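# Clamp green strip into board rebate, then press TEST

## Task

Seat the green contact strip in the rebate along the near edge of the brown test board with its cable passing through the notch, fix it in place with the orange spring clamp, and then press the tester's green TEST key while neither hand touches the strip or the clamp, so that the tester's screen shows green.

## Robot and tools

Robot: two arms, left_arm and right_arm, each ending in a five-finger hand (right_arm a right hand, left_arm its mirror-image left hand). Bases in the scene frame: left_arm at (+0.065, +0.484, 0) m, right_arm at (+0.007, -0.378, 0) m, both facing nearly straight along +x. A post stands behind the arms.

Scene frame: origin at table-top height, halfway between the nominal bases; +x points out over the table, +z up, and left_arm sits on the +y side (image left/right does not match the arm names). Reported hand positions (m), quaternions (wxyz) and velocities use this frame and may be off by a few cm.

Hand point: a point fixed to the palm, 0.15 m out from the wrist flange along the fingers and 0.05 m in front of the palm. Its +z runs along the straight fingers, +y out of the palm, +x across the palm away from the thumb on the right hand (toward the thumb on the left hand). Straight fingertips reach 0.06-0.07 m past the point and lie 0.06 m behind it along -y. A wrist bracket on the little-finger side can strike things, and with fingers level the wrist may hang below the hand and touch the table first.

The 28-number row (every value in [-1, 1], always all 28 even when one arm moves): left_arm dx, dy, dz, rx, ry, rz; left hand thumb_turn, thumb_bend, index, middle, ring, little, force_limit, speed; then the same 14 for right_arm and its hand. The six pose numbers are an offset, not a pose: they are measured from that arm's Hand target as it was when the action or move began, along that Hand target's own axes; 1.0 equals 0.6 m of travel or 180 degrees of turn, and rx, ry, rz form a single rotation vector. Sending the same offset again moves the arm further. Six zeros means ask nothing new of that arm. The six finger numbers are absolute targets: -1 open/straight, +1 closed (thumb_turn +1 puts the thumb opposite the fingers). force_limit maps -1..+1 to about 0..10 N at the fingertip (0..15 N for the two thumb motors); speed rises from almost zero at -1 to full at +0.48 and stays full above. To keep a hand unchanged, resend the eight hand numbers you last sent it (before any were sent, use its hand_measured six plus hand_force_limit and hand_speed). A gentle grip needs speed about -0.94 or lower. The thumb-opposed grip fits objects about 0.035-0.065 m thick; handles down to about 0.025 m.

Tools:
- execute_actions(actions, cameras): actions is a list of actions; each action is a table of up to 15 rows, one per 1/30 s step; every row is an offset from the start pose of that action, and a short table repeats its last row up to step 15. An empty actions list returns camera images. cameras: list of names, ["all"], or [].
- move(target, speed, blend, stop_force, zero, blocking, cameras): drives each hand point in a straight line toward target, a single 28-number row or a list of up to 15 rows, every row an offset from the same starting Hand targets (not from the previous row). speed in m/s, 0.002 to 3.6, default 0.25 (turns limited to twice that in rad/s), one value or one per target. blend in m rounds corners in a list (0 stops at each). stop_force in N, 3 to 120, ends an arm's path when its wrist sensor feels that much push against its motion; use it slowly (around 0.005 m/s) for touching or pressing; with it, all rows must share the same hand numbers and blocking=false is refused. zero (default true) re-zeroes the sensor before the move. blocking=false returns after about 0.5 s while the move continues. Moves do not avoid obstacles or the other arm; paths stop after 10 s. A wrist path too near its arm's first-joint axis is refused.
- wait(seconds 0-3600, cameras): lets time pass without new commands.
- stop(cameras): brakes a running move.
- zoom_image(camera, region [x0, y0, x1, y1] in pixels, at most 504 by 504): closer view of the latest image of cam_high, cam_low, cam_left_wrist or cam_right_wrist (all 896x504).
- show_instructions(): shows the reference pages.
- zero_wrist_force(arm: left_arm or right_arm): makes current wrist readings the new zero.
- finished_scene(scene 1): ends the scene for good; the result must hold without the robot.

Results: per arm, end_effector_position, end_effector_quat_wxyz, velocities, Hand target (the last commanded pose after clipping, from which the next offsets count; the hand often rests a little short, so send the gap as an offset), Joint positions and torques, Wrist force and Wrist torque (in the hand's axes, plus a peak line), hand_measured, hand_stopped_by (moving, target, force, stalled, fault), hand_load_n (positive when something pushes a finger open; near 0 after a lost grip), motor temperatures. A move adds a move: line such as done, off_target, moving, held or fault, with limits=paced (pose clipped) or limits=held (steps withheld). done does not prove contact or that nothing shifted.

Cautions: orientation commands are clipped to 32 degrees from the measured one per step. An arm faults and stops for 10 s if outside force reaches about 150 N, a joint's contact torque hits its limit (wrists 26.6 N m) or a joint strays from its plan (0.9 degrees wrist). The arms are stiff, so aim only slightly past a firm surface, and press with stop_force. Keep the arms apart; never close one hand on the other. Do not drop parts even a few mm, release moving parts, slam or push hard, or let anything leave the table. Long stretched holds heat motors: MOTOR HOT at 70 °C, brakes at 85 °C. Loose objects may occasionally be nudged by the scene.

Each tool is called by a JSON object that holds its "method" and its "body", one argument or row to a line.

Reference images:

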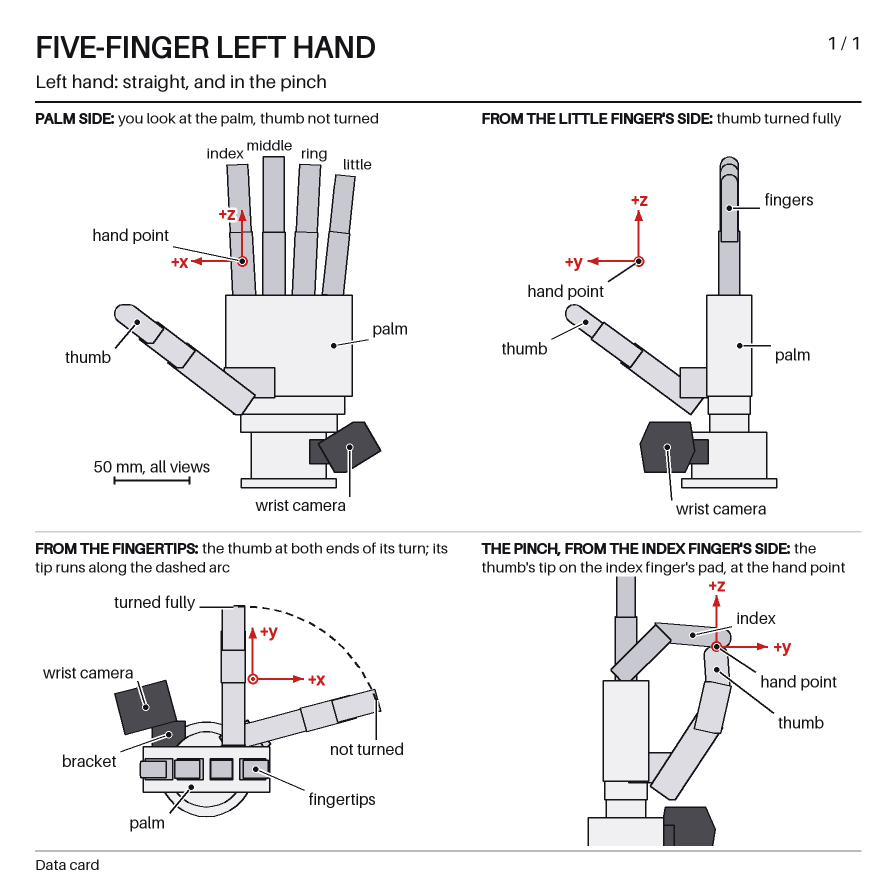

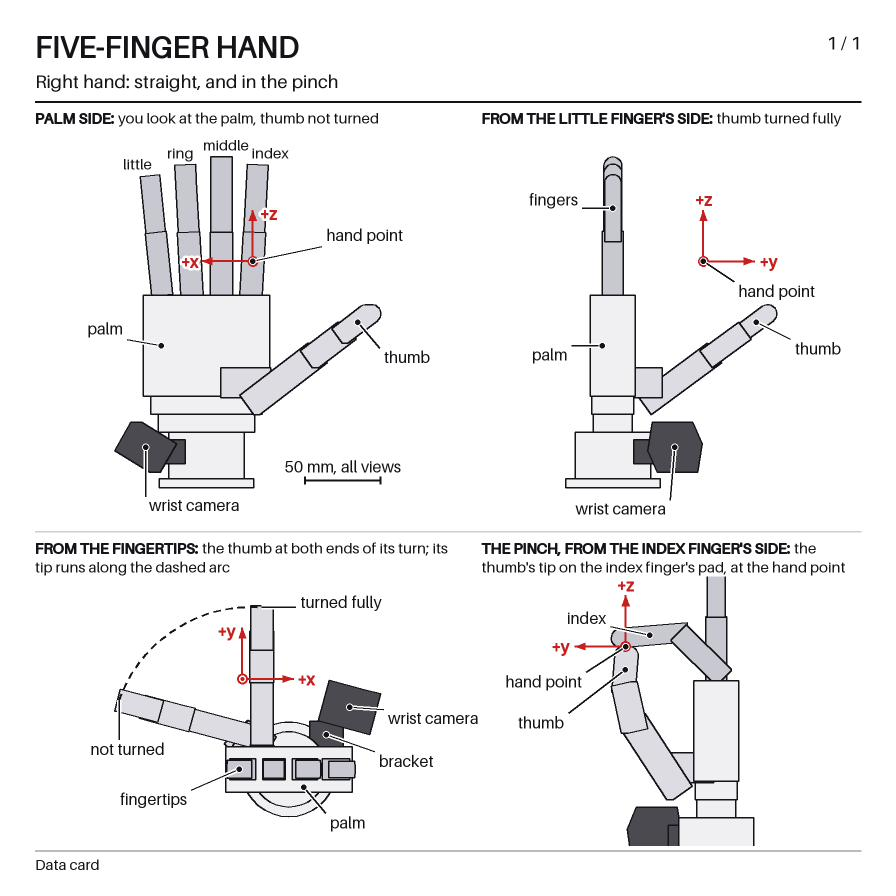

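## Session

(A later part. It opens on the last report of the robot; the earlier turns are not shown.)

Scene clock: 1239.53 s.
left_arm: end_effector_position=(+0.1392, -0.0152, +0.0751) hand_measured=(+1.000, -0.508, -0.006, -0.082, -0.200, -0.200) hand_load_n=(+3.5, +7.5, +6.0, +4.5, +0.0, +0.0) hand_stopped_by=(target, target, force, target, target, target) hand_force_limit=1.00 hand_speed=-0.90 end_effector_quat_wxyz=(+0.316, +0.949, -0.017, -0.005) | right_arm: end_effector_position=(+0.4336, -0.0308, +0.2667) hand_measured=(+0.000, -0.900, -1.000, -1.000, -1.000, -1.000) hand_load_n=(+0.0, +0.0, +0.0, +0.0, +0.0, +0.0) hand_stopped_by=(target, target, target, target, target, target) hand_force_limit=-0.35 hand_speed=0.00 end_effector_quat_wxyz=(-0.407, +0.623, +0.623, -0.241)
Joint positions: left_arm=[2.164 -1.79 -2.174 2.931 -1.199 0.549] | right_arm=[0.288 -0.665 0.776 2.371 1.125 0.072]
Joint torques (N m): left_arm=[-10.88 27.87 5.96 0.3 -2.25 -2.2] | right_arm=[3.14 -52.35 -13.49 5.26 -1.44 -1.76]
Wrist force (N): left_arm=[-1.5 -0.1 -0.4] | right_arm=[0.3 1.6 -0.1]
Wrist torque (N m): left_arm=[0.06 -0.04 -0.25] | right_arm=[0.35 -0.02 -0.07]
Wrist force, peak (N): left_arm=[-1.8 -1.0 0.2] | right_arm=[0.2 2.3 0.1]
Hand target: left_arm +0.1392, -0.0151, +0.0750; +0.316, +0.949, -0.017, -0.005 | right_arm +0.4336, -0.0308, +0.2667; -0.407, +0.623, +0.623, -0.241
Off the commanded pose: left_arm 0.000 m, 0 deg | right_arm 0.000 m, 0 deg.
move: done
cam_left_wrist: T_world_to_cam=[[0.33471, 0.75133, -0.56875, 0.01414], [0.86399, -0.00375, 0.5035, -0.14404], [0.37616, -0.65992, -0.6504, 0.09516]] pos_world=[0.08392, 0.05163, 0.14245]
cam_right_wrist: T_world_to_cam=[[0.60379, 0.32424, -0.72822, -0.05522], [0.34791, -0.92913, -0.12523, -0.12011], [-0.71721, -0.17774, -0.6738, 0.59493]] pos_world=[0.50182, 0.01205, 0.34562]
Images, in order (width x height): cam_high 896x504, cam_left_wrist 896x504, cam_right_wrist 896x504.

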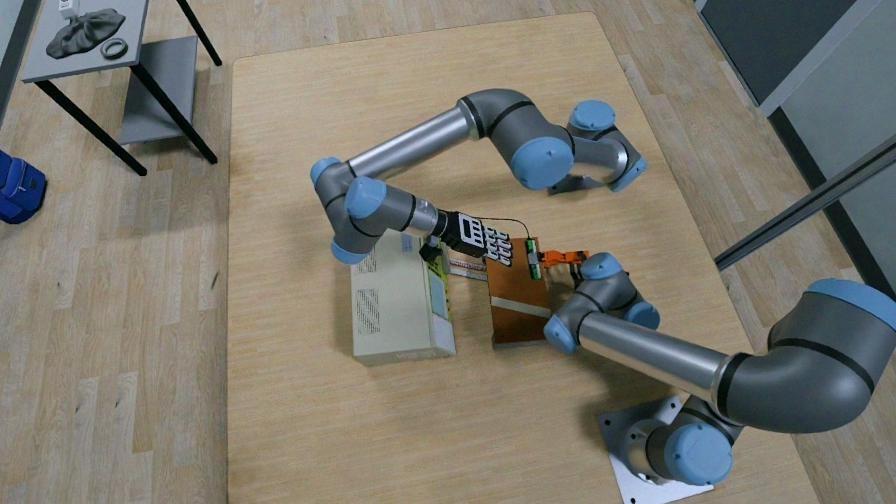

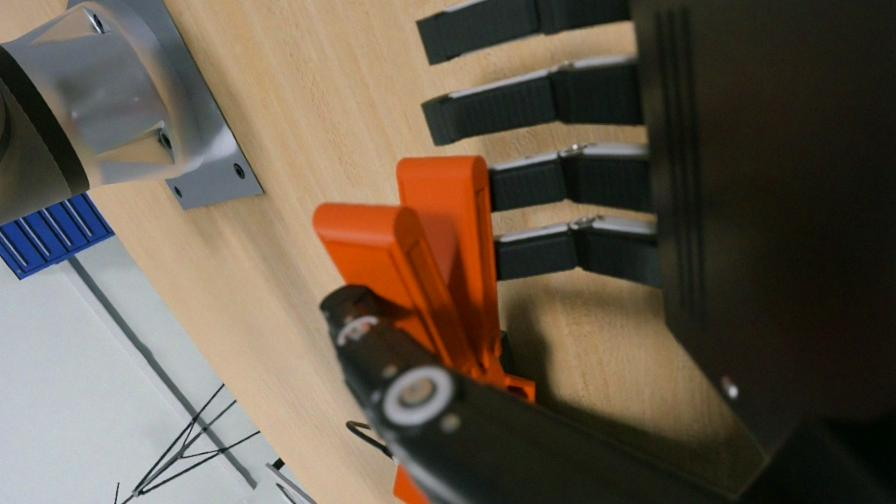

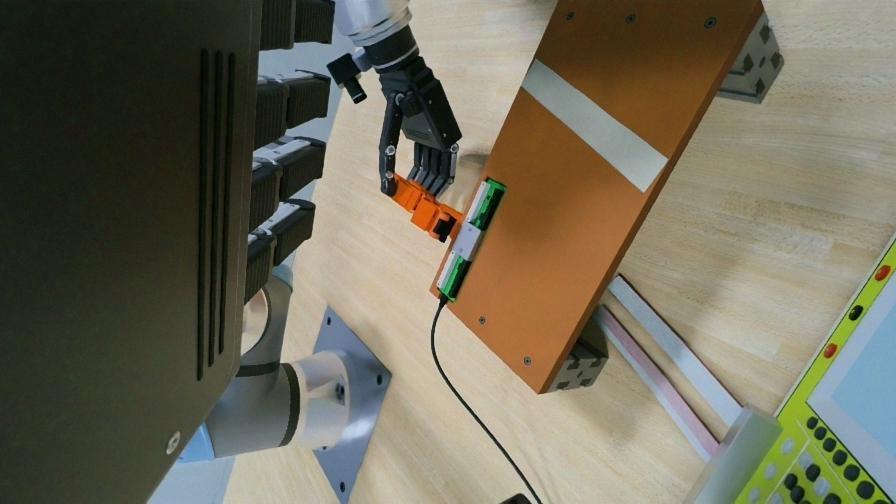

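{"method": "move", "body": {
  "target": [0.0352,0.0037,0.0028,0,0,0,1,-0.5,0.1,-0.08,-0.2,-0.2,1.0,-0.9,0,0,0,0,0,0,0.0,-0.9,-1,-1,-1,-1,-0.35,0],
  "speed": 0.02,
  "stop_force": 4,
  "cameras": ["cam_right_wrist","cam_high","cam_left_wrist"]
}}

{"method": "zoom_image", "body": {
  "camera": "cam_right_wrist",
  "region": [380, 160, 520, 300]
}}

{"method": "zoom_image", "body": {
  "camera": "cam_high",
  "region": [510, 220, 610, 290]
}}

Scene clock: 1250.43 s.
left_arm: end_effector_position=(+0.1602, -0.0186, +0.0750) hand_measured=(+1.000, -0.508, -0.006, -0.082, -0.200, -0.200) hand_load_n=(+3.0, +7.0, +6.0, +4.0, +0.0, +0.0) hand_stopped_by=(target, target, force, target, target, target) hand_force_limit=1.00 hand_speed=-0.90 end_effector_quat_wxyz=(+0.316, +0.949, -0.017, -0.005) | right_arm: end_effector_position=(+0.4336, -0.0308, +0.2667) hand_measured=(+0.000, -0.900, -1.000, -1.000, -1.000, -1.000) hand_load_n=(+0.0, +0.0, +0.0, +0.0, +0.0, +0.0) hand_stopped_by=(target, target, target, target, target, target) hand_force_limit=-0.35 hand_speed=0.00 end_effector_quat_wxyz=(-0.407, +0.623, +0.623, -0.241)
Joint positions: left_arm=[2.217 -1.811 -2.151 2.91 -1.173 0.598] | right_arm=[0.288 -0.665 0.776 2.371 1.125 0.072]
Joint torques (N m): left_arm=[-11.51 29.63 1.45 0.27 -1.93 -2.14] | right_arm=[2.85 -52.8 -13.1 5.18 -1.23 -1.65]
Wrist force (N): left_arm=[-1.0 0.2 -0.2] | right_arm=[0.4 2.0 -0.2]
Wrist torque (N m): left_arm=[0.10 -0.11 -0.23] | right_arm=[0.42 -0.03 -0.05]
Wrist force, peak (N): left_arm=[-2.0 -0.4 -0.2] | right_arm=[0.4 2.2 0.0]
Hand target: left_arm +0.1602, -0.0186, +0.0750; +0.316, +0.949, -0.017, -0.005 | right_arm +0.4336, -0.0308, +0.2667; -0.407, +0.623, +0.623, -0.241
Off the commanded pose: left_arm 0.000 m, 0 deg | right_arm 0.000 m, 0 deg.
move: done
cam_left_wrist: T_world_to_cam=[[0.33469, 0.7514, -0.56867, 0.00966], [0.86403, -0.00385, 0.50342, -0.16218], [0.37608, -0.65984, -0.65052, 0.08504]] pos_world=[0.10492, 0.04823, 0.14245]
cam_right_wrist: T_world_to_cam=[[0.60379, 0.32424, -0.72822, -0.05522], [0.34791, -0.92913, -0.12523, -0.12011], [-0.71721, -0.17774, -0.6738, 0.59493]] pos_world=[0.50182, 0.01205, 0.34562]
Images, in order (width x height): cam_high 896x504, cam_left_wrist 896x504, cam_right_wrist 896x504.

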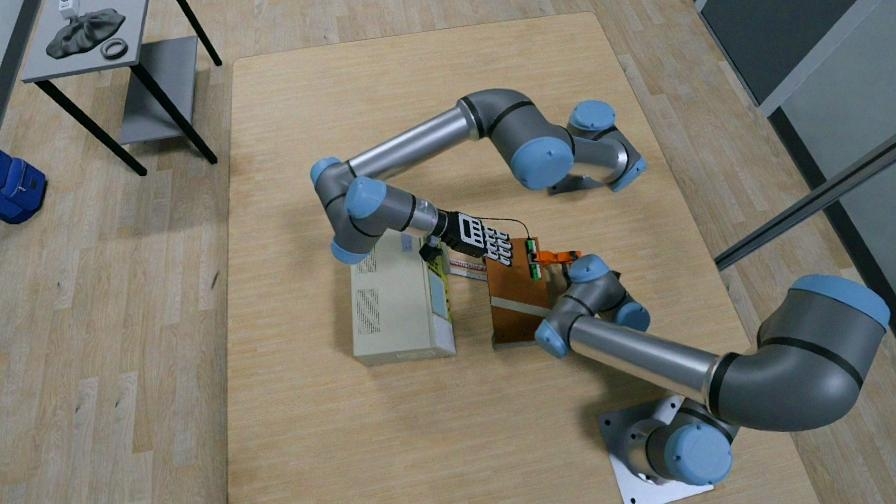

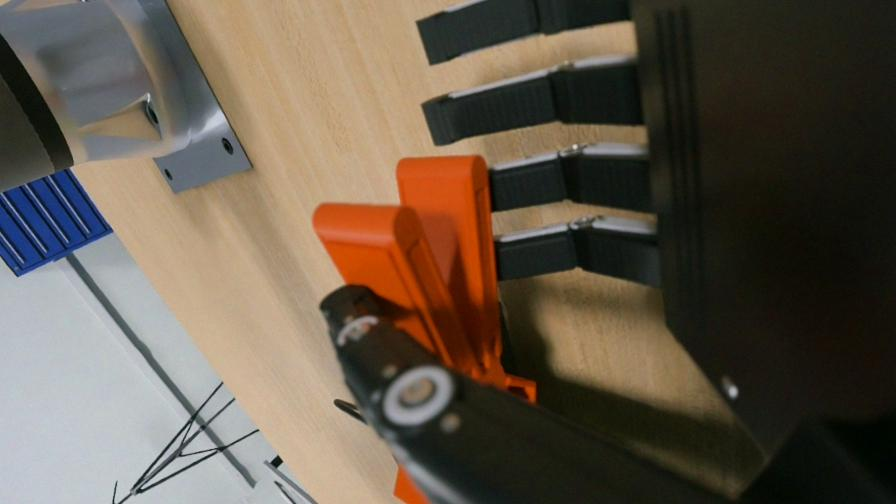

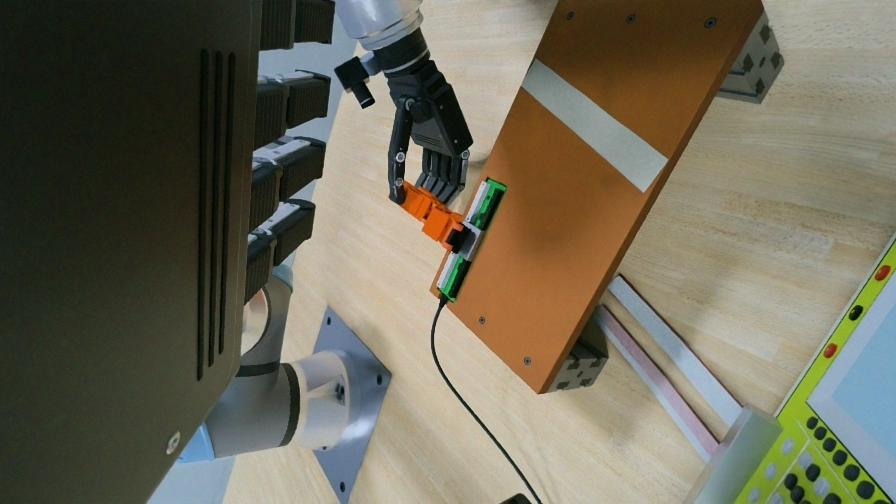

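Scaled by 3.600 from the camera's image (finer frame: 1280x720).

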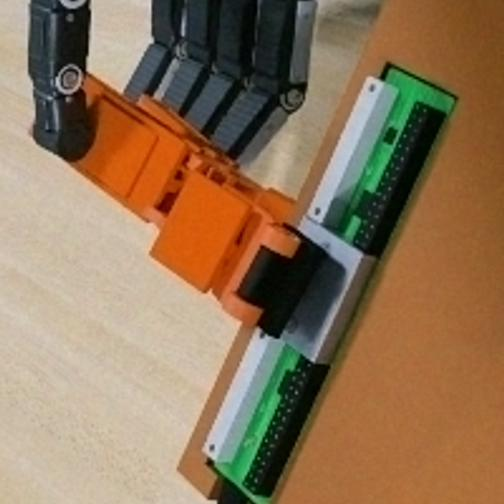

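Scaled by 5.040 from the camera's image (finer frame: 1280x720).

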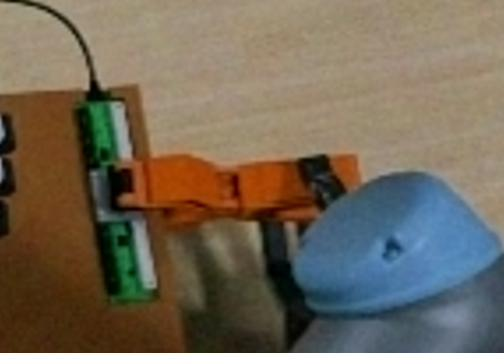

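{"method": "move", "body": {
  "target": [0,0,0,0,0,0,1,-0.62,0.1,-0.08,-0.2,-0.2,1.0,-0.94,0,0,0,0,0,0,0.0,-0.9,-1,-1,-1,-1,-0.35,0],
  "speed": 0.02,
  "cameras": ["cam_right_wrist","cam_left_wrist"]
}}

{"method": "zoom_image", "body": {
  "camera": "cam_right_wrist",
  "region": [380, 160, 520, 300]
}}

Scene clock: 1260.17 s.
left_arm: end_effector_position=(+0.1602, -0.0186, +0.0750) hand_measured=(+1.000, -0.624, -0.006, -0.082, -0.200, -0.200) hand_load_n=(+8.0, +5.0, +4.0, +4.5, +0.0, +0.0) hand_stopped_by=(target, target, force, target, target, target) hand_force_limit=1.00 hand_speed=-0.94 end_effector_quat_wxyz=(+0.316, +0.949, -0.017, -0.005) | right_arm: end_effector_position=(+0.4336, -0.0308, +0.2667) hand_measured=(+0.000, -0.900, -1.000, -1.000, -1.000, -1.000) hand_load_n=(-0.5, +0.0, +0.0, +0.0, +0.0, -0.5) hand_stopped_by=(target, target, target, target, target, target) hand_force_limit=-0.35 hand_speed=0.00 end_effector_quat_wxyz=(-0.407, +0.623, +0.623, -0.241)
Joint positions: left_arm=[2.217 -1.811 -2.151 2.91 -1.173 0.598] | right_arm=[0.288 -0.665 0.776 2.371 1.125 0.072]
Joint torques (N m): left_arm=[-11.36 29.39 1.84 -0.25 -1.51 -1.9] | right_arm=[2.65 -52.69 -13.4 5.14 -1.06 -1.74]
Wrist force (N): left_arm=[0.6 -0.8 1.1] | right_arm=[0.3 1.7 0.0]
Wrist torque (N m): left_arm=[0.06 -0.19 -0.30] | right_arm=[0.37 -0.02 -0.06]
Wrist force, peak (N): left_arm=[0.6 -1.7 2.1] | right_arm=[0.3 2.2 -0.2]
Hand target: left_arm +0.1602, -0.0186, +0.0750; +0.316, +0.949, -0.017, -0.005 | right_arm +0.4336, -0.0308, +0.2667; -0.407, +0.623, +0.623, -0.241
Off the commanded pose: left_arm 0.000 m, 0 deg | right_arm 0.000 m, 0 deg.
move: done
cam_left_wrist: T_world_to_cam=[[0.33469, 0.7514, -0.56867, 0.00966], [0.86403, -0.00385, 0.50342, -0.16218], [0.37608, -0.65984, -0.65052, 0.08504]] pos_world=[0.10492, 0.04823, 0.14245]
cam_right_wrist: T_world_to_cam=[[0.60379, 0.32424, -0.72822, -0.05522], [0.34791, -0.92913, -0.12523, -0.12011], [-0.71721, -0.17774, -0.6738, 0.59493]] pos_world=[0.50182, 0.01205, 0.34562]
Images, in order (width x height): cam_left_wrist 896x504, cam_right_wrist 896x504.

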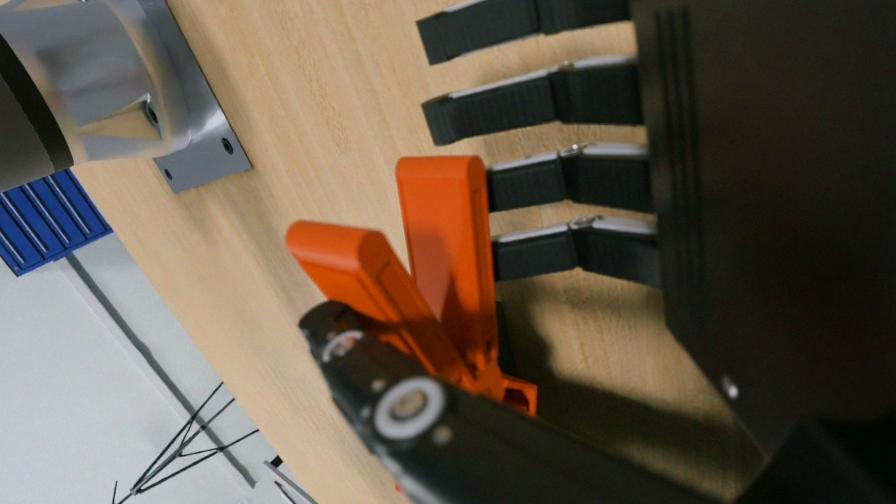

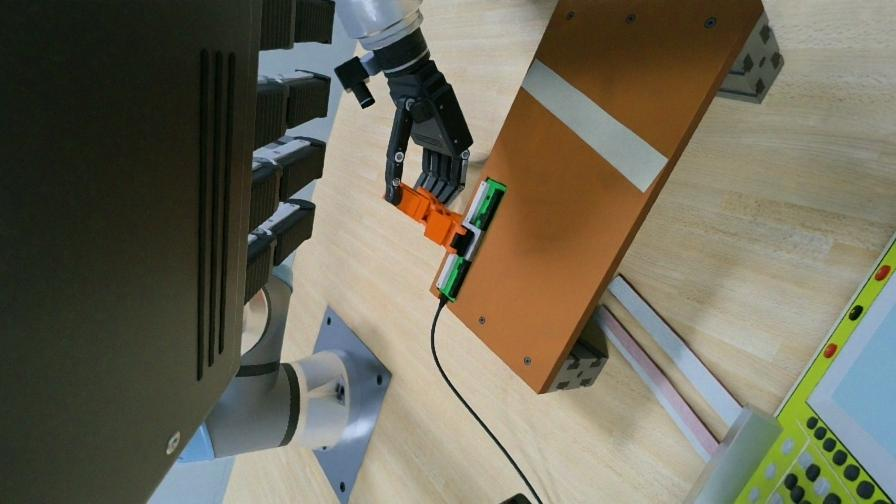

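Scaled by 3.600 from the camera's image (finer frame: 1280x720).

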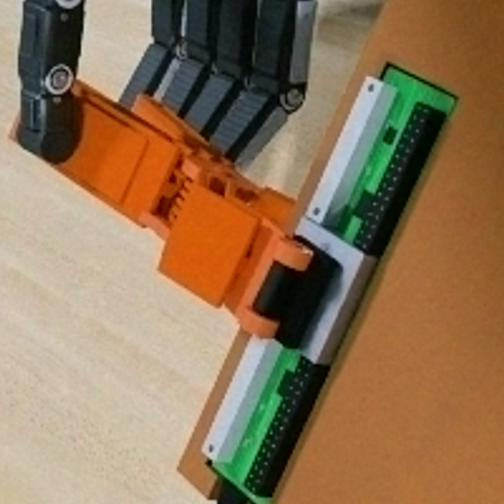

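{"method": "move", "body": {
  "target": [0,0,0,0,0,0,1,-0.72,0.1,-0.08,-0.2,-0.2,1.0,-0.94,0,0,0,0,0,0,0.0,-0.9,-1,-1,-1,-1,-0.35,0],
  "speed": 0.02,
  "cameras": ["cam_right_wrist","cam_left_wrist"]
}}

{"method": "zoom_image", "body": {
  "camera": "cam_right_wrist",
  "region": [380, 160, 520, 300]
}}

Scene clock: 1267.03 s.
left_arm: end_effector_position=(+0.1602, -0.0186, +0.0750) hand_measured=(+1.000, -0.720, -0.006, -0.082, -0.200, -0.200) hand_load_n=(+0.5, +0.0, +1.0, +1.5, +0.0, +0.0) hand_stopped_by=(target, target, force, target, target, target) hand_force_limit=1.00 hand_speed=-0.94 end_effector_quat_wxyz=(+0.316, +0.949, -0.017, -0.005) | right_arm: end_effector_position=(+0.4336, -0.0308, +0.2667) hand_measured=(+0.000, -0.900, -1.000, -1.000, -1.000, -1.000) hand_load_n=(+0.0, +0.0, -0.5, +0.0, +0.0, +0.0) hand_stopped_by=(target, target, target, target, target, target) hand_force_limit=-0.35 hand_speed=0.00 end_effector_quat_wxyz=(-0.407, +0.623, +0.623, -0.241)
Joint positions: left_arm=[2.217 -1.811 -2.151 2.91 -1.173 0.598] | right_arm=[0.288 -0.665 0.776 2.371 1.125 0.072]
Joint torques (N m): left_arm=[-11.12 29.08 2.06 -0.62 1.29 -0.72] | right_arm=[2.53 -52.73 -13.68 5.22 -0.99 -1.65]
Wrist force (N): left_arm=[-2.0 -0.6 0.8] | right_arm=[0.4 1.9 0.2]
Wrist torque (N m): left_arm=[0.14 0.04 -0.17] | right_arm=[0.38 -0.03 -0.05]
Wrist force, peak (N): left_arm=[1.3 -2.0 2.1] | right_arm=[0.5 2.2 -0.2]
Hand target: left_arm +0.1602, -0.0186, +0.0750; +0.316, +0.949, -0.017, -0.005 | right_arm +0.4336, -0.0308, +0.2667; -0.407, +0.623, +0.623, -0.241
Off the commanded pose: left_arm 0.000 m, 0 deg | right_arm 0.000 m, 0 deg.
move: done
cam_left_wrist: T_world_to_cam=[[0.33469, 0.7514, -0.56867, 0.00966], [0.86403, -0.00385, 0.50342, -0.16218], [0.37608, -0.65984, -0.65052, 0.08504]] pos_world=[0.10492, 0.04823, 0.14245]
cam_right_wrist: T_world_to_cam=[[0.60379, 0.32424, -0.72822, -0.05522], [0.34791, -0.92913, -0.12523, -0.12011], [-0.71721, -0.17774, -0.6738, 0.59493]] pos_world=[0.50182, 0.01205, 0.34562]
Images, in order (width x height): cam_left_wrist 896x504, cam_right_wrist 896x504.

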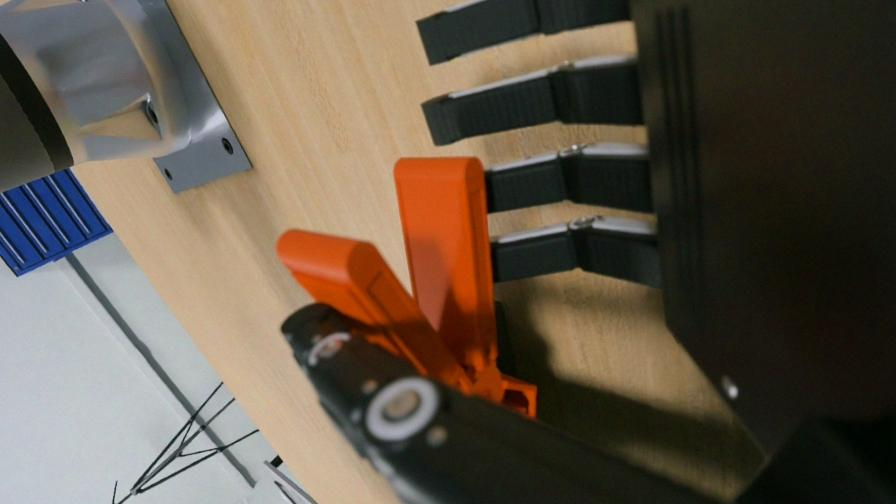

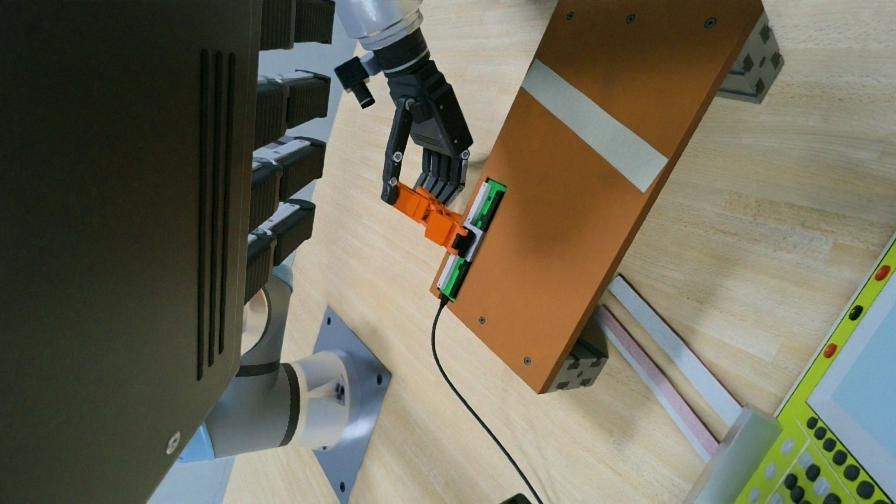

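Scaled by 3.600 from the camera's image (finer frame: 1280x720).

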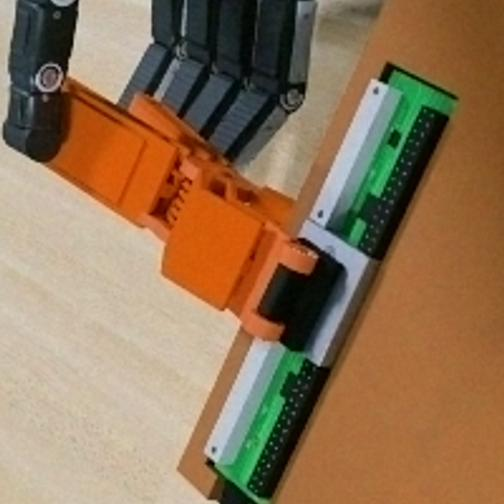

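{"method": "move", "body": {
  "target": [0,0,0,0,0,0,1,-0.85,0.0,-0.18,-0.3,-0.3,1.0,-0.94,0,0,0,0,0,0,0.0,-0.9,-1,-1,-1,-1,-0.35,0],
  "speed": 0.02,
  "cameras": ["cam_right_wrist","cam_left_wrist"]
}}

{"method": "zoom_image", "body": {
  "camera": "cam_right_wrist",
  "region": [380, 160, 520, 300]
}}

Scene clock: 1272.23 s.
left_arm: end_effector_position=(+0.1602, -0.0186, +0.0750) hand_measured=(+1.000, -0.850, +0.000, -0.180, -0.300, -0.300) hand_load_n=(+0.0, +0.0, +2.0, +0.0, +0.0, +0.0) hand_stopped_by=(target, target, target, target, target, target) hand_force_limit=1.00 hand_speed=-0.94 end_effector_quat_wxyz=(+0.316, +0.949, -0.017, -0.005) | right_arm: end_effector_position=(+0.4336, -0.0308, +0.2667) hand_measured=(+0.000, -0.900, -1.000, -1.000, -1.000, -1.000) hand_load_n=(+0.0, +0.0, +0.0, +0.0, +0.0, -0.5) hand_stopped_by=(target, target, target, target, target, target) hand_force_limit=-0.35 hand_speed=0.00 end_effector_quat_wxyz=(-0.407, +0.623, +0.623, -0.241)
Joint positions: left_arm=[2.217 -1.811 -2.151 2.91 -1.173 0.598] | right_arm=[0.288 -0.665 0.776 2.371 1.125 0.072]
Joint torques (N m): left_arm=[-9.52 28.96 2.61 -0.74 3.09 0.69] | right_arm=[2.72 -52.35 -13.26 5.14 -0.88 -1.7]
Wrist force (N): left_arm=[-1.7 -0.7 0.9] | right_arm=[0.5 2.2 -0.2]
Wrist torque (N m): left_arm=[0.10 0.01 -0.18] | right_arm=[0.44 -0.03 -0.04]
Wrist force, peak (N): left_arm=[-2.2 -0.5 0.8] | right_arm=[0.5 2.2 -0.2]
Hand target: left_arm +0.1602, -0.0186, +0.0750; +0.316, +0.949, -0.017, -0.005 | right_arm +0.4336, -0.0308, +0.2667; -0.407, +0.623, +0.623, -0.241
Off the commanded pose: left_arm 0.000 m, 0 deg | right_arm 0.000 m, 0 deg.
move: done
cam_left_wrist: T_world_to_cam=[[0.33469, 0.7514, -0.56867, 0.00966], [0.86403, -0.00385, 0.50342, -0.16218], [0.37608, -0.65984, -0.65052, 0.08504]] pos_world=[0.10492, 0.04823, 0.14245]
cam_right_wrist: T_world_to_cam=[[0.60379, 0.32424, -0.72822, -0.05522], [0.34791, -0.92913, -0.12523, -0.12011], [-0.71721, -0.17774, -0.6738, 0.59493]] pos_world=[0.50182, 0.01205, 0.34562]
Images, in order (width x height): cam_left_wrist 896x504, cam_right_wrist 896x504.

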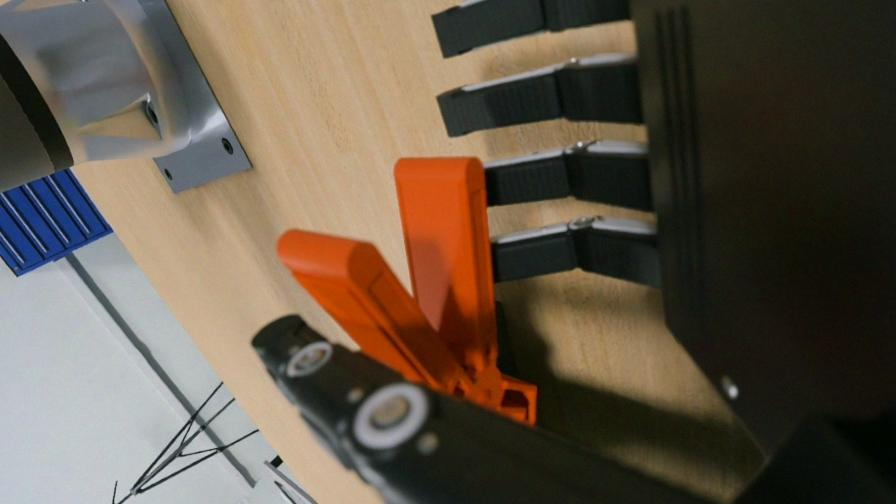

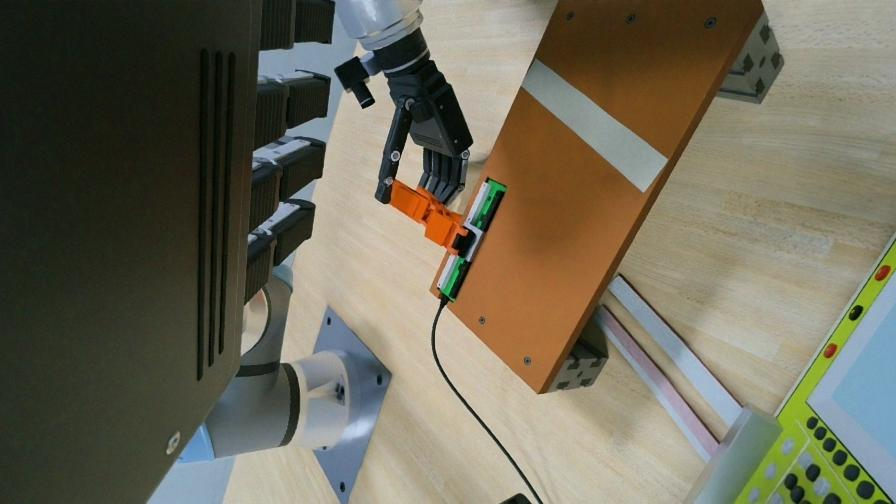

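Scaled by 3.600 from the camera's image (finer frame: 1280x720).

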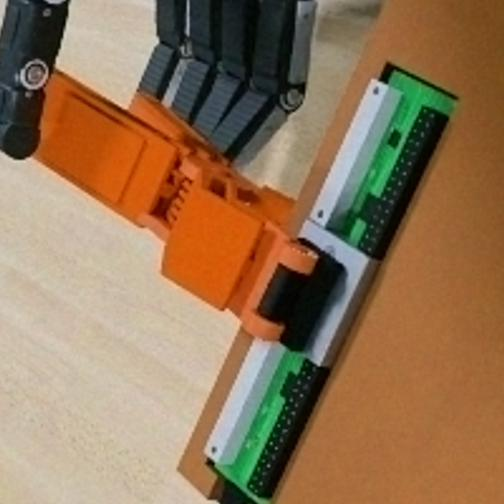

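{"method": "move", "body": {
  "target": [0,0,0,0,0,0,1,-1,-0.25,-0.4,-0.3,-0.3,1.0,-0.85,0,0,0,0,0,0,0.0,-0.9,-1,-1,-1,-1,-0.35,0],
  "speed": 0.02,
  "cameras": ["cam_right_wrist","cam_left_wrist"]
}}

{"method": "zoom_image", "body": {
  "camera": "cam_right_wrist",
  "region": [380, 160, 520, 300]
}}

Scene clock: 1281.93 s.
left_arm: end_effector_position=(+0.1602, -0.0186, +0.0750) hand_measured=(+1.000, -1.000, -0.250, -0.400, -0.300, -0.300) hand_load_n=(+0.0, +0.0, +0.0, +0.0, +0.0, +0.0) hand_stopped_by=(target, target, target, target, target, target) hand_force_limit=1.00 hand_speed=-0.85 end_effector_quat_wxyz=(+0.316, +0.949, -0.017, -0.005) | right_arm: end_effector_position=(+0.4336, -0.0308, +0.2667) hand_measured=(+0.000, -0.900, -1.000, -1.000, -1.000, -1.000) hand_load_n=(+0.0, +0.0, +0.0, +0.0, +0.0, +0.0) hand_stopped_by=(target, target, target, target, target, target) hand_force_limit=-0.35 hand_speed=0.00 end_effector_quat_wxyz=(-0.407, +0.623, +0.623, -0.241)
Joint positions: left_arm=[2.217 -1.811 -2.151 2.91 -1.173 0.598] | right_arm=[0.288 -0.665 0.776 2.371 1.125 0.072]
Joint torques (N m): left_arm=[-6.67 27.82 3.65 -0.81 3.16 0.57] | right_arm=[2.47 -52.56 -13.26 5.15 -0.8 -1.71]
Wrist force (N): left_arm=[-0.4 1.5 -0.8] | right_arm=[0.3 1.8 -0.1]
Wrist torque (N m): left_arm=[0.23 -0.09 -0.18] | right_arm=[0.38 -0.01 -0.07]
Wrist force, peak (N): left_arm=[-1.9 -1.1 0.6] | right_arm=[0.4 2.2 -0.2]
Hand target: left_arm +0.1602, -0.0186, +0.0750; +0.316, +0.949, -0.017, -0.005 | right_arm +0.4336, -0.0308, +0.2667; -0.407, +0.623, +0.623, -0.241
Off the commanded pose: left_arm 0.000 m, 0 deg | right_arm 0.000 m, 0 deg.
move: done
cam_left_wrist: T_world_to_cam=[[0.33469, 0.7514, -0.56867, 0.00966], [0.86403, -0.00385, 0.50342, -0.16218], [0.37608, -0.65984, -0.65052, 0.08504]] pos_world=[0.10492, 0.04823, 0.14245]
cam_right_wrist: T_world_to_cam=[[0.60379, 0.32424, -0.72822, -0.05522], [0.34791, -0.92913, -0.12523, -0.12011], [-0.71721, -0.17774, -0.6738, 0.59493]] pos_world=[0.50182, 0.01205, 0.34562]
Images, in order (width x height): cam_left_wrist 896x504, cam_right_wrist 896x504.

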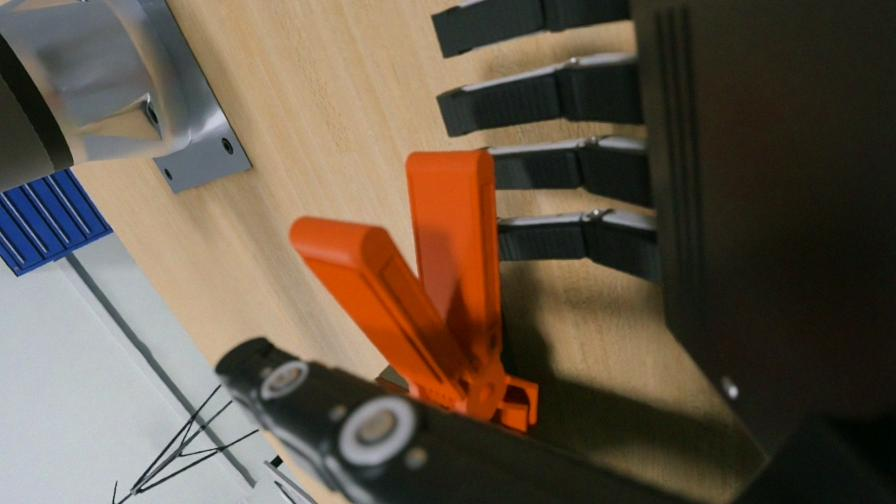

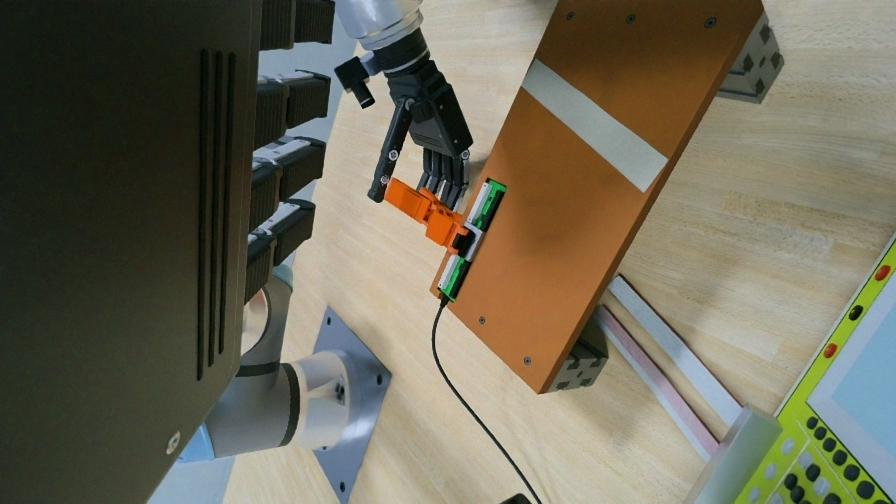

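Scaled by 3.600 from the camera's image (finer frame: 1280x720).

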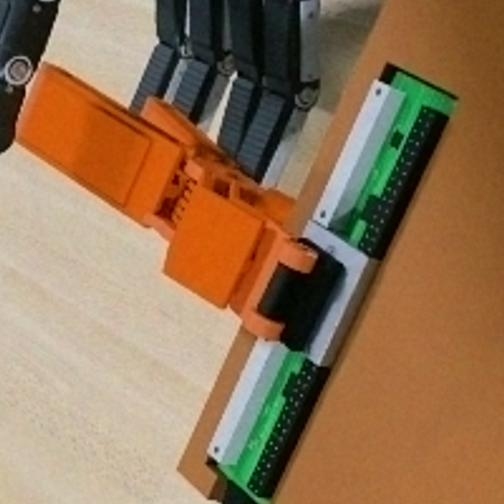

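{"method": "move", "body": {
  "target": [-0.0047,-0.1066,-0.0799,0,0,0,1,-1,-0.5,-0.5,-0.3,-0.3,1.0,-0.5,0,0,0,0,0,0,0.0,-0.9,-1,-1,-1,-1,-0.35,0],
  "speed": 0.04,
  "stop_force": 4,
  "cameras": ["cam_right_wrist","cam_left_wrist"]
}}

{"method": "zoom_image", "body": {
  "camera": "cam_right_wrist",
  "region": [380, 160, 520, 300]
}}

Scene clock: 1289.63 s.
left_arm: end_effector_position=(+0.1601, +0.0614, +0.0751) hand_measured=(+1.000, -1.000, -0.500, -0.500, -0.300, -0.300) hand_load_n=(+0.0, -0.5, +0.0, +0.0, +0.0, +0.0) hand_stopped_by=(target, target, target, target, target, target) hand_force_limit=1.00 hand_speed=-0.50 end_effector_quat_wxyz=(+0.316, +0.949, -0.017, -0.005) | right_arm: end_effector_position=(+0.4336, -0.0308, +0.2667) hand_measured=(+0.000, -0.900, -1.000, -1.000, -1.000, -1.000) hand_load_n=(+0.0, +0.0, +0.0, +0.0, +0.0, +0.0) hand_stopped_by=(target, target, target, target, target, target) hand_force_limit=-0.35 hand_speed=0.00 end_effector_quat_wxyz=(-0.407, +0.623, +0.623, -0.241)
Joint positions: left_arm=[2.457 -1.664 -2.374 2.883 -1.064 0.836] | right_arm=[0.288 -0.665 0.776 2.371 1.125 0.072]
Joint torques (N m): left_arm=[-11.89 9.38 24.42 -0.34 -2.01 -1.66] | right_arm=[2.33 -52.01 -13.3 5.22 -0.69 -1.7]
Wrist force (N): left_arm=[-0.3 1.0 -1.2] | right_arm=[0.2 1.9 -0.1]
Wrist torque (N m): left_arm=[0.17 -0.09 -0.03] | right_arm=[0.40 -0.01 -0.06]
Wrist force, peak (N): left_arm=[-0.3 1.8 -1.3] | right_arm=[0.2 2.2 0.0]
Hand target: left_arm +0.1601, +0.0614, +0.0751; +0.316, +0.949, -0.017, -0.005 | right_arm +0.4336, -0.0308, +0.2667; -0.407, +0.623, +0.623, -0.241
Off the commanded pose: left_arm 0.000 m, 0 deg | right_arm 0.000 m, 0 deg.
move: done
cam_left_wrist: T_world_to_cam=[[0.33469, 0.7514, -0.56867, -0.05042], [0.86403, -0.00385, 0.50342, -0.16179], [0.37608, -0.65984, -0.65052, 0.13786]] pos_world=[0.10482, 0.12823, 0.14245]
cam_right_wrist: T_world_to_cam=[[0.60379, 0.32424, -0.72822, -0.05522], [0.34791, -0.92913, -0.12523, -0.12011], [-0.71721, -0.17774, -0.6738, 0.59493]] pos_world=[0.50182, 0.01205, 0.34562]
Images, in order (width x height): cam_left_wrist 896x504, cam_right_wrist 896x504.

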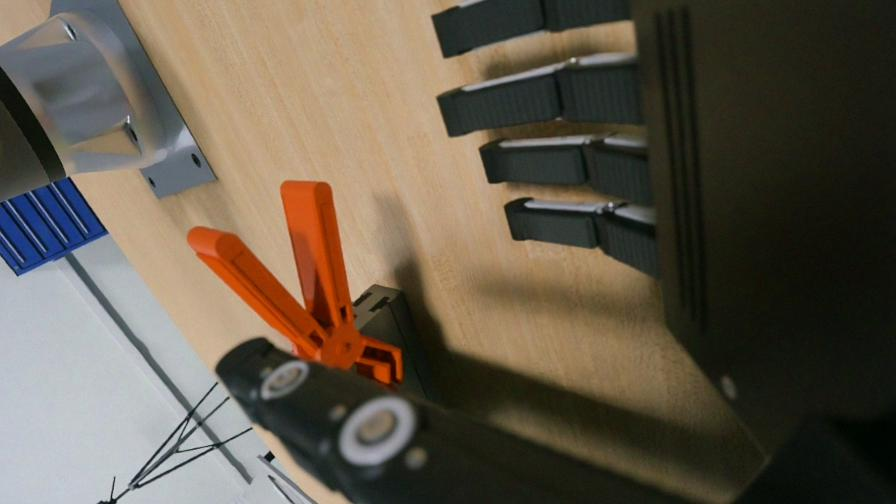

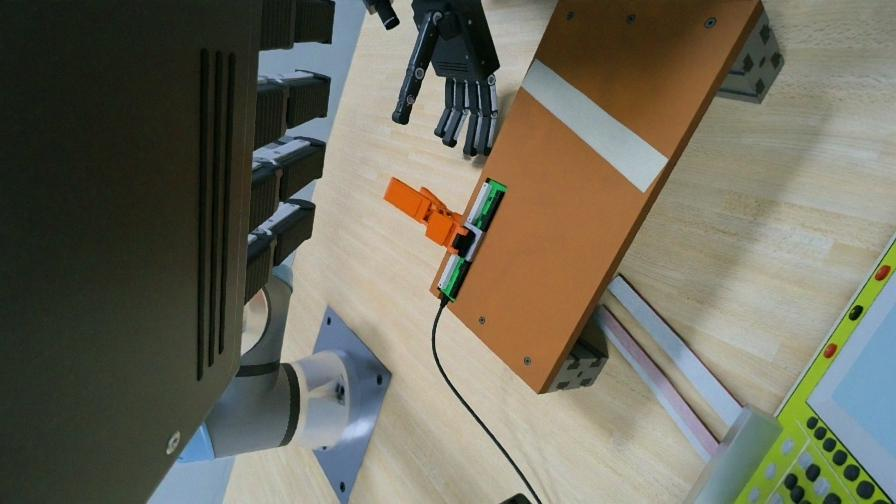

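Scaled by 3.600 from the camera's image (finer frame: 1280x720).

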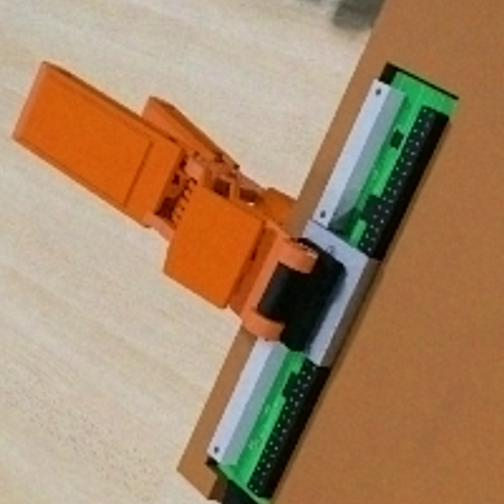

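{"method": "move", "body": {
  "target": [0,0,-0.3,0,0,0,1,-1,-0.5,-0.5,-0.3,-0.3,1.0,-0.5,0,0,0,0,0,0,0.0,-0.9,-1,-1,-1,-1,-0.35,0],
  "speed": 0.12,
  "cameras": ["cam_high","cam_right_wrist"]
}}

Scene clock: 1304.67 s.
left_arm: end_effector_position=(+0.1636, +0.1692, +0.2190) hand_measured=(+1.000, -1.000, -0.500, -0.500, -0.300, -0.300) hand_load_n=(+0.0, +0.0, +0.5, +0.0, +0.0, +0.0) hand_stopped_by=(target, target, target, target, target, target) hand_force_limit=1.00 hand_speed=-0.50 end_effector_quat_wxyz=(+0.316, +0.949, -0.016, -0.005) end_effector_velocity=(+0.000, +0.000, -0.001) end_effector_angular_velocity=(+0.001, +0.000, +0.000) | right_arm: end_effector_position=(+0.4336, -0.0308, +0.2667) hand_measured=(+0.000, -0.900, -1.000, -1.000, -1.000, -1.000) hand_load_n=(+0.0, +0.0, +0.0, +0.0, -0.5, +0.0) hand_stopped_by=(target, target, target, target, target, target) hand_force_limit=-0.35 hand_speed=0.00 end_effector_quat_wxyz=(-0.407, +0.623, +0.623, -0.241)
Joint positions: left_arm=[3.434 -1.013 -2.562 1.754 -0.972 1.999] | right_arm=[0.288 -0.665 0.776 2.371 1.125 0.072]
Joint velocities: left_arm=[-0.005 -0.002 0.001 0.005 0 -0.006] | right_arm=[within noise]
Joint torques (N m): left_arm=[-10.02 -10.38 25.43 -1.25 0.61 -2.4] | right_arm=[2.01 -52.63 -13.58 5.25 -0.5 -1.67]
Wrist force (N): left_arm=[-0.6 0.9 -1.0] | right_arm=[0.3 2.1 -0.1]
Wrist torque (N m): left_arm=[0.16 -0.06 -0.11] | right_arm=[0.42 -0.02 -0.06]
Wrist force, peak (N): left_arm=[-0.6 1.3 -2.4] | right_arm=[0.5 2.2 -0.3]
Hand target: left_arm +0.1636, +0.1692, +0.2191; +0.316, +0.949, -0.017, -0.005 | right_arm +0.4336, -0.0308, +0.2667; -0.407, +0.623, +0.623, -0.241
Off the commanded pose: left_arm 0.000 m, 0 deg | right_arm 0.000 m, 0 deg.
move: done
cam_right_wrist: T_world_to_cam=[[0.60379, 0.32424, -0.72822, -0.05522], [0.34791, -0.92913, -0.12523, -0.12011], [-0.71721, -0.17774, -0.6738, 0.59493]] pos_world=[0.50182, 0.01205, 0.34562]

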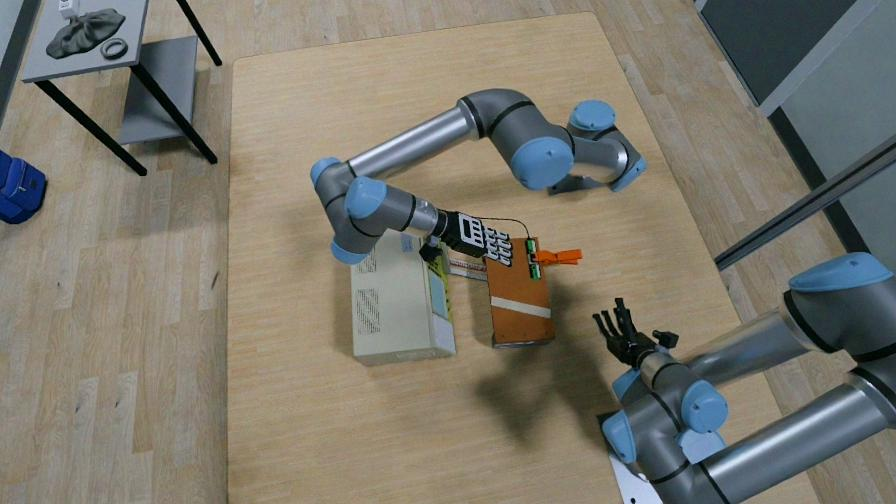

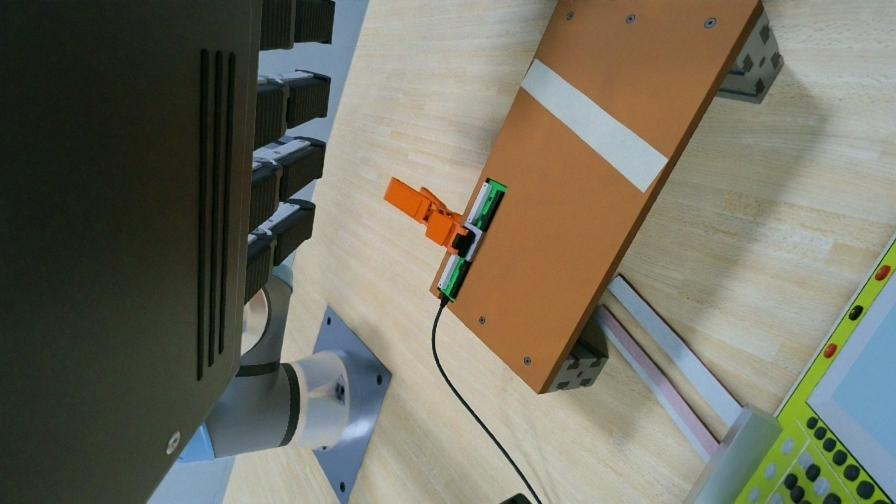

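{"method": "zoom_image", "body": {
  "camera": "cam_right_wrist",
  "region": [380, 150, 560, 330]
}}

{"method": "zoom_image", "body": {
  "camera": "cam_right_wrist",
  "region": [696, 240, 896, 504]
}}

{"method": "zoom_image", "body": {
  "camera": "cam_high",
  "region": [340, 200, 500, 370]
}}

Scaled by 2.800 from the camera's image (finer frame: 1280x720).

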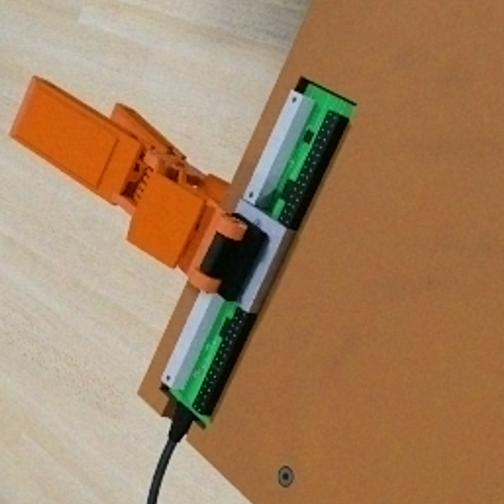

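Scaled by 1.909 from the camera's image (finer frame: 1280x720).

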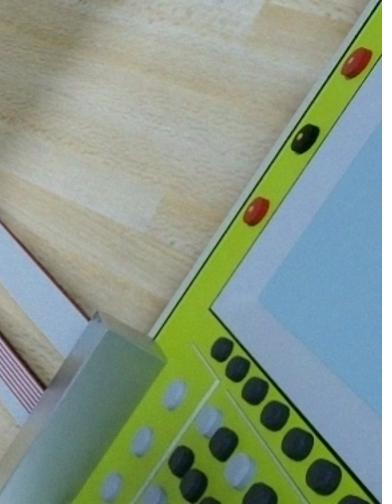

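Scaled by 2.965 from the camera's image (finer frame: 1280x720).

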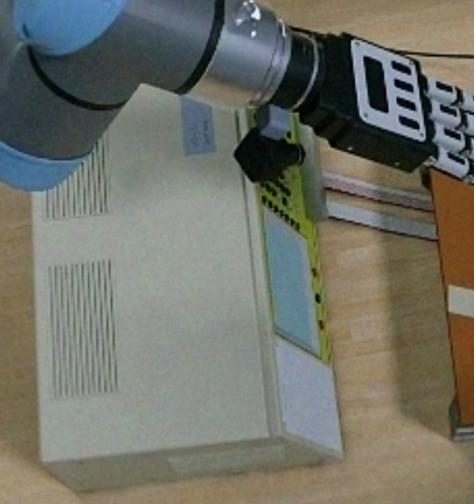

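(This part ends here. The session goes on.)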